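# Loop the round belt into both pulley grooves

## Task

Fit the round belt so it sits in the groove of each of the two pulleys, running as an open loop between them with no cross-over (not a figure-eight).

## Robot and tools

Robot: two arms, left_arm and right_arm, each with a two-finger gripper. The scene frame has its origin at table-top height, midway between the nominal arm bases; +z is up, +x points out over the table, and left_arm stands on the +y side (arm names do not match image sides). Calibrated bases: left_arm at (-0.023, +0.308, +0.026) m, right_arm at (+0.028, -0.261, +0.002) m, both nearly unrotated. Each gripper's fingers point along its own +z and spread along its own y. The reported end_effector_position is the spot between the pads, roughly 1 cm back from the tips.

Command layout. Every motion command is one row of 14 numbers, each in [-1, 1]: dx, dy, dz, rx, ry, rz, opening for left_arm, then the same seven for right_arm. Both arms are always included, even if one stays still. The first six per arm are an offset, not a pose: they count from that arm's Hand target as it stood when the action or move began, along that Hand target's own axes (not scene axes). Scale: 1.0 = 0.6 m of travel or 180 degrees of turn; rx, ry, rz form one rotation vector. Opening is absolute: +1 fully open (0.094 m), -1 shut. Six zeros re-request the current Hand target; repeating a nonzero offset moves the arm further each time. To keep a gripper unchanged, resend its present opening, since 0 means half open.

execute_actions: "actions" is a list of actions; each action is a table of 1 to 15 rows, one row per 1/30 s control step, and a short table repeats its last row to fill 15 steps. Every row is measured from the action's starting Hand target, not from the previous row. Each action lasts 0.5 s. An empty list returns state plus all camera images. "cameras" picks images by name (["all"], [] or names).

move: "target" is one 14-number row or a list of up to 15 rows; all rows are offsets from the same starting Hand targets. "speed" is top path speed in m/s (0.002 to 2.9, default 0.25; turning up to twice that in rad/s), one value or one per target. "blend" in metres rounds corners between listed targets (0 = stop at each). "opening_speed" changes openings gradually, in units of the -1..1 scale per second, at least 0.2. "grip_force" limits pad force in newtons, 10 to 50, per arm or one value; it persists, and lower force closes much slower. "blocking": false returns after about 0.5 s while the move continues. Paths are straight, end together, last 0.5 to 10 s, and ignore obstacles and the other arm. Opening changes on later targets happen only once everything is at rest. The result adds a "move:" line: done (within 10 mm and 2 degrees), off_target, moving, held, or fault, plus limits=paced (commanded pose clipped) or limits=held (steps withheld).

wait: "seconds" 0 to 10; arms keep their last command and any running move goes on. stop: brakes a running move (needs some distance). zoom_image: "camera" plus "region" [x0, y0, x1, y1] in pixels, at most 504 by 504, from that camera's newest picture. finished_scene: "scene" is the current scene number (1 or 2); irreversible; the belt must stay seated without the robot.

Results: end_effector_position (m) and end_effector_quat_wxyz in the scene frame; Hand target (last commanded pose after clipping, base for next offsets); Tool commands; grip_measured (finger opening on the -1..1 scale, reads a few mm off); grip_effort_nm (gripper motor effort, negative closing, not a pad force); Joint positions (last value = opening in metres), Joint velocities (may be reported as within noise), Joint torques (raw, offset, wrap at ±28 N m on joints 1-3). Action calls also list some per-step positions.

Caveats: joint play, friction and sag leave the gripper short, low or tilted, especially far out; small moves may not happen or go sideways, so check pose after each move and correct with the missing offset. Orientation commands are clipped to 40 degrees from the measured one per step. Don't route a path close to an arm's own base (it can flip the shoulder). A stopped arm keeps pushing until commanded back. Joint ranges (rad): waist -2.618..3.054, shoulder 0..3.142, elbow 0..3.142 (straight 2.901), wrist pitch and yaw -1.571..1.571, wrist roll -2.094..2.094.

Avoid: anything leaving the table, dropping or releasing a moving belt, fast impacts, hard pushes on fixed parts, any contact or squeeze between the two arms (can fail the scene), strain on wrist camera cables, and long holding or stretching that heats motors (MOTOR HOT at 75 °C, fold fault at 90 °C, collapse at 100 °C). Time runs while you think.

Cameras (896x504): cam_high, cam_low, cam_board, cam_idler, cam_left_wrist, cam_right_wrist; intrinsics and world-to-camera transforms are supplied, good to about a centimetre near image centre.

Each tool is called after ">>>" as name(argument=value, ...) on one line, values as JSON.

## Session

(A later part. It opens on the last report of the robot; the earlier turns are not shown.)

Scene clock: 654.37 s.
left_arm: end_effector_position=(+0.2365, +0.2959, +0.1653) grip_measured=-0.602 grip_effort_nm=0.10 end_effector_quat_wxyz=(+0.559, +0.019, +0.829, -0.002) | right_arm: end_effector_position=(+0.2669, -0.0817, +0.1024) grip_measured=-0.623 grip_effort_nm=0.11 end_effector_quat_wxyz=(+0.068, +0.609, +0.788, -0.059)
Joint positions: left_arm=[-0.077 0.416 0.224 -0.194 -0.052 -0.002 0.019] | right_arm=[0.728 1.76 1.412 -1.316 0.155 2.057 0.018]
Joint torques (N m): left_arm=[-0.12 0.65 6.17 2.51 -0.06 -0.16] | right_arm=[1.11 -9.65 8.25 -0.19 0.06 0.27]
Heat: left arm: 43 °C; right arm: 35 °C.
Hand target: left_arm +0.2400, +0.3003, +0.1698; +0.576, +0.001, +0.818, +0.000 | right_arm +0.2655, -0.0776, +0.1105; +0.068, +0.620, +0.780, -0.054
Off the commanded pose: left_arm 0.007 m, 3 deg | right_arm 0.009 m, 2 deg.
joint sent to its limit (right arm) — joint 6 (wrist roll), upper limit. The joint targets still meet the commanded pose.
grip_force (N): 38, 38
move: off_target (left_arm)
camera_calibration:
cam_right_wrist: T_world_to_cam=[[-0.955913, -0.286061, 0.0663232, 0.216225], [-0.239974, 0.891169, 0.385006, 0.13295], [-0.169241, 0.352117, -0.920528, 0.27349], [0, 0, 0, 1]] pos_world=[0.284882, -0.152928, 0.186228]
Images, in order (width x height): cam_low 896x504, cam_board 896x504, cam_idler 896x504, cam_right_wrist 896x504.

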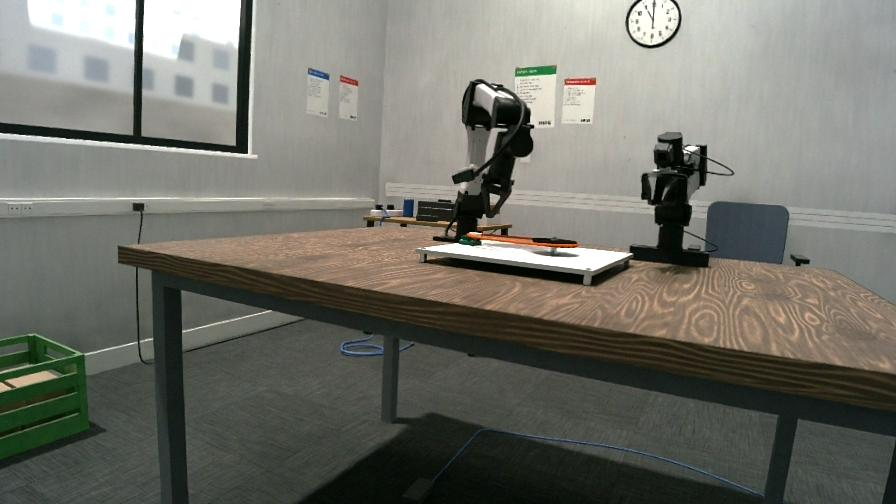

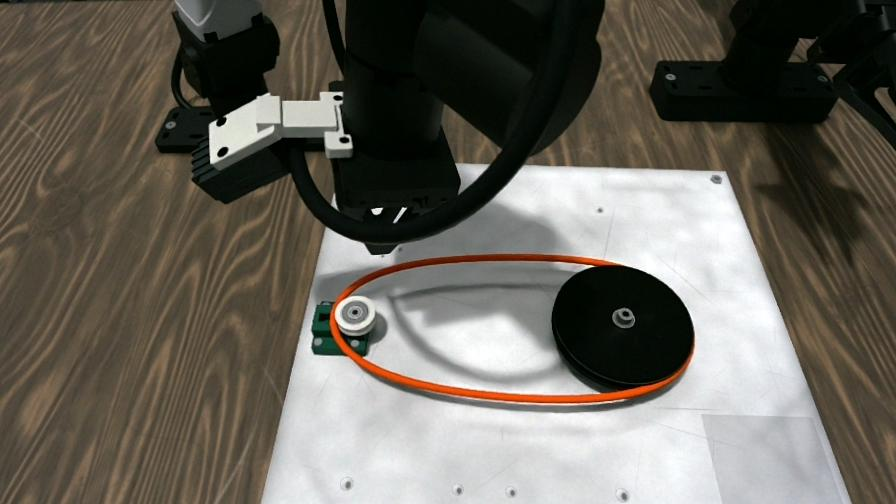

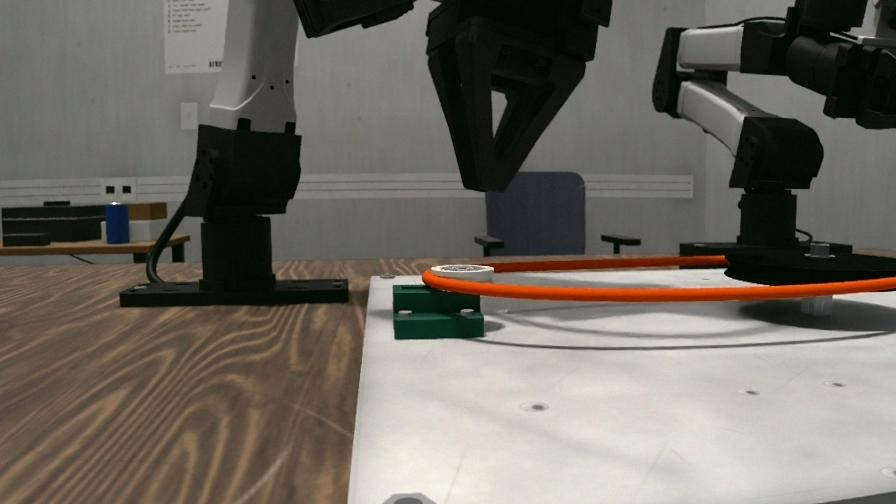

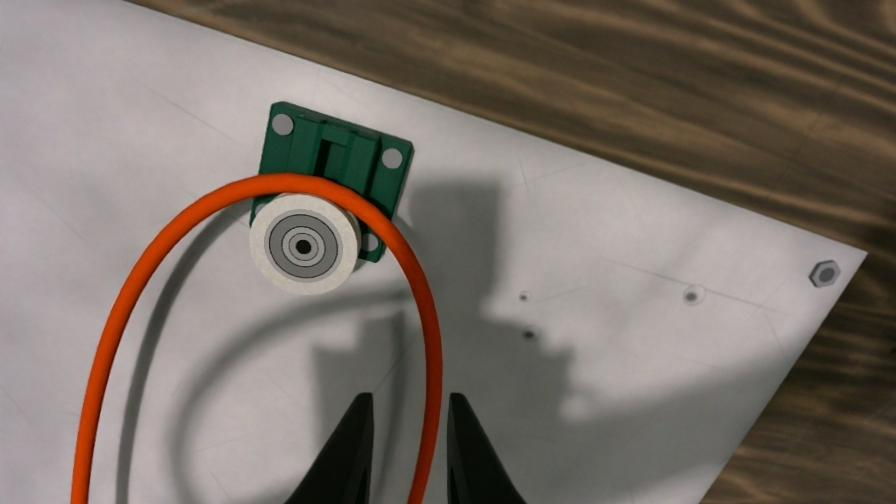

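>>> move(target=[[0,0,0,0,0,0,-0.6,-0.0101,0,-0.0575,0,0,0,-0.62],[0,0,0,0,0,0,-0.6,-0.226,-0.093,-0.028,-0.0384,0,-0.2188,-0.62]], speed=0.15, blend=[0.02,0], cameras=["cam_high","cam_board","cam_idler","cam_low"])

>>> zoom_image(camera="cam_low", region=[525, 225, 595, 260])

>>> zoom_image(camera="cam_low", region=[455, 220, 525, 255])

>>> zoom_image(camera="cam_high", region=[270, 180, 420, 330])

>>> zoom_image(camera="cam_board", region=[520, 230, 720, 430])

>>> zoom_image(camera="cam_idler", region=[700, 220, 896, 330])

Scene clock: 676.80 s.
left_arm: end_effector_position=(+0.2365, +0.2959, +0.1653) grip_measured=-0.602 grip_effort_nm=0.10 end_effector_quat_wxyz=(+0.559, +0.019, +0.829, -0.002) | right_arm: end_effector_position=(+0.2353, -0.2194, +0.1515) grip_measured=-0.623 grip_effort_nm=0.11 end_effector_quat_wxyz=(+0.071, +0.316, +0.945, -0.044)
Joint positions: left_arm=[-0.077 0.416 0.224 -0.194 -0.052 -0.002 0.019] | right_arm=[0.319 1.28 1.155 -1.385 0.155 0.967 0.018]
Joint torques (N m): left_arm=[-0.05 0.57 6.09 2.53 -0.04 -0.19] | right_arm=[-0.16 -5.79 4.89 0.94 0.04 -0.11]
Heat: left arm: 43 °C; right arm: 37 °C.
Hand target: left_arm +0.2400, +0.3003, +0.1698; +0.576, +0.001, +0.818, +0.000 | right_arm +0.2404, -0.2175, +0.1505; +0.083, +0.316, +0.945, -0.028
Off the commanded pose: left_arm 0.007 m, 3 deg | right_arm 0.006 m, 2 deg.
grip_force (N): 38, 38
move: off_target (left_arm); blend cut to 0.0176 m at target 1
Images, in order (width x height): cam_high 896x504, cam_low 896x504, cam_board 896x504, cam_idler 896x504.

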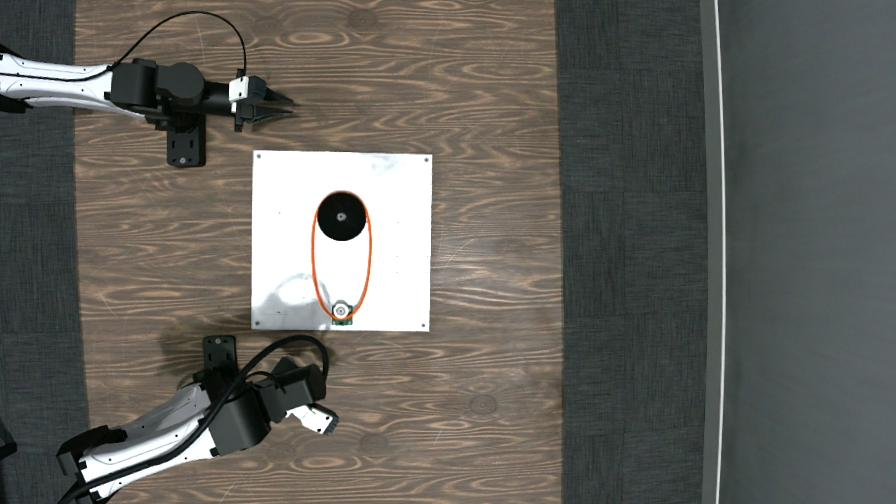

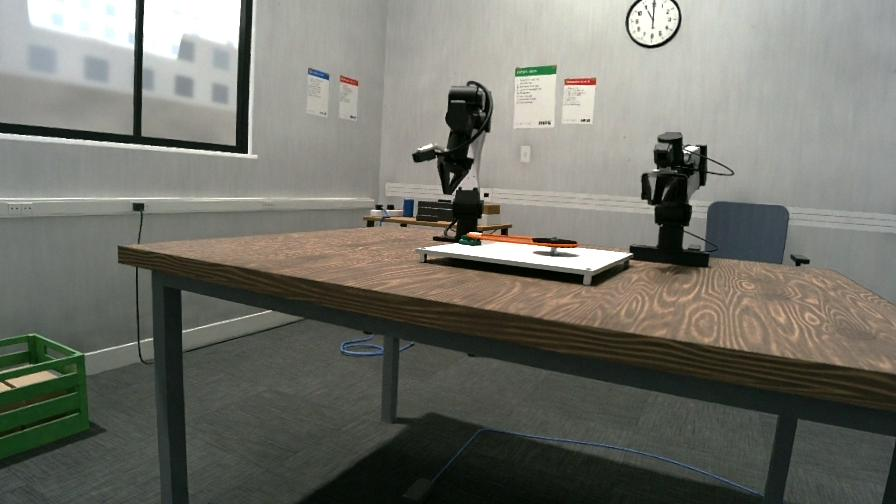

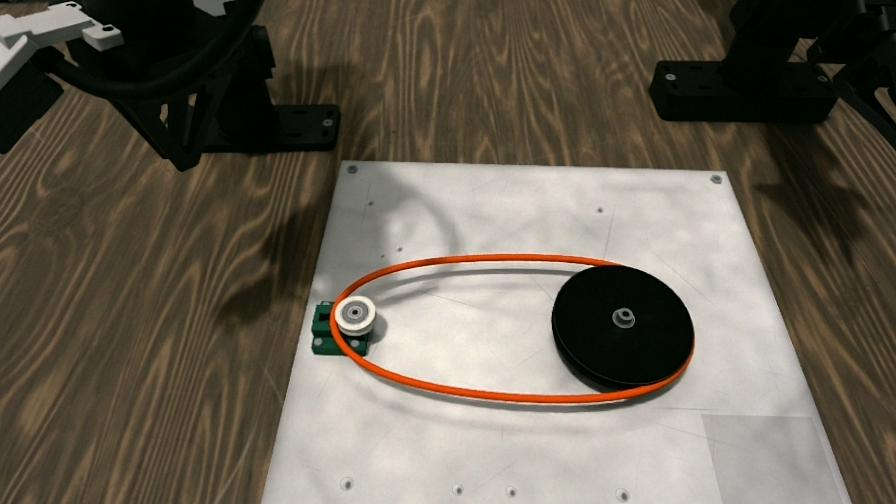

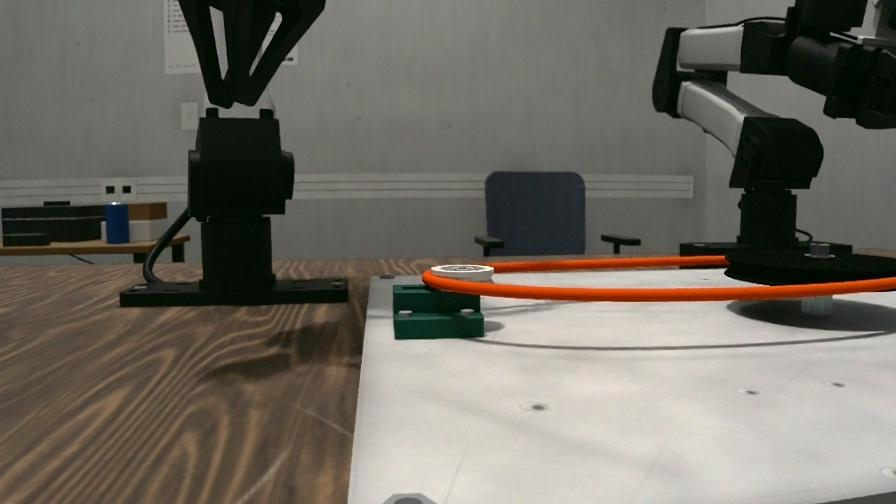

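Scaled by 7.200 from the camera's 896x504 image, which has a finer 1280x720 frame.

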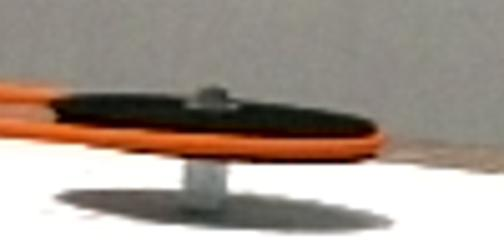

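Scaled by 7.200 from the camera's 896x504 image, which has a finer 1280x720 frame.

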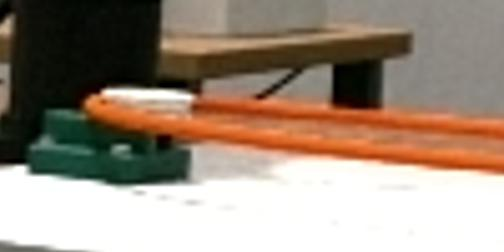

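Scaled by 3.360 from the camera's 896x504 image, which has a finer 1280x720 frame.

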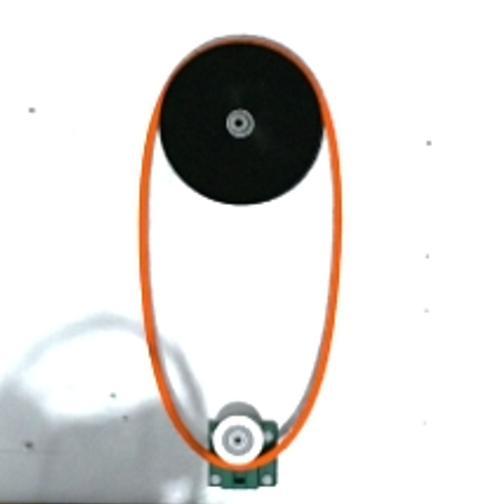

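Scaled by 2.520 from the camera's 896x504 image, which has a finer 1280x720 frame.

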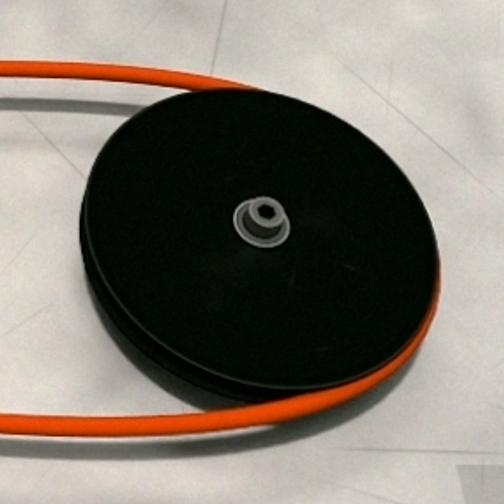

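Scaled by 2.571 from the camera's 896x504 image, which has a finer 1280x720 frame.

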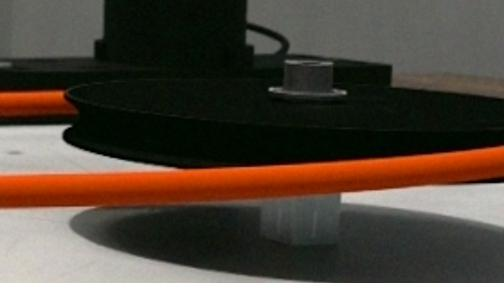

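>>> finished_scene(scene=2)

The scene is finished: the task was done.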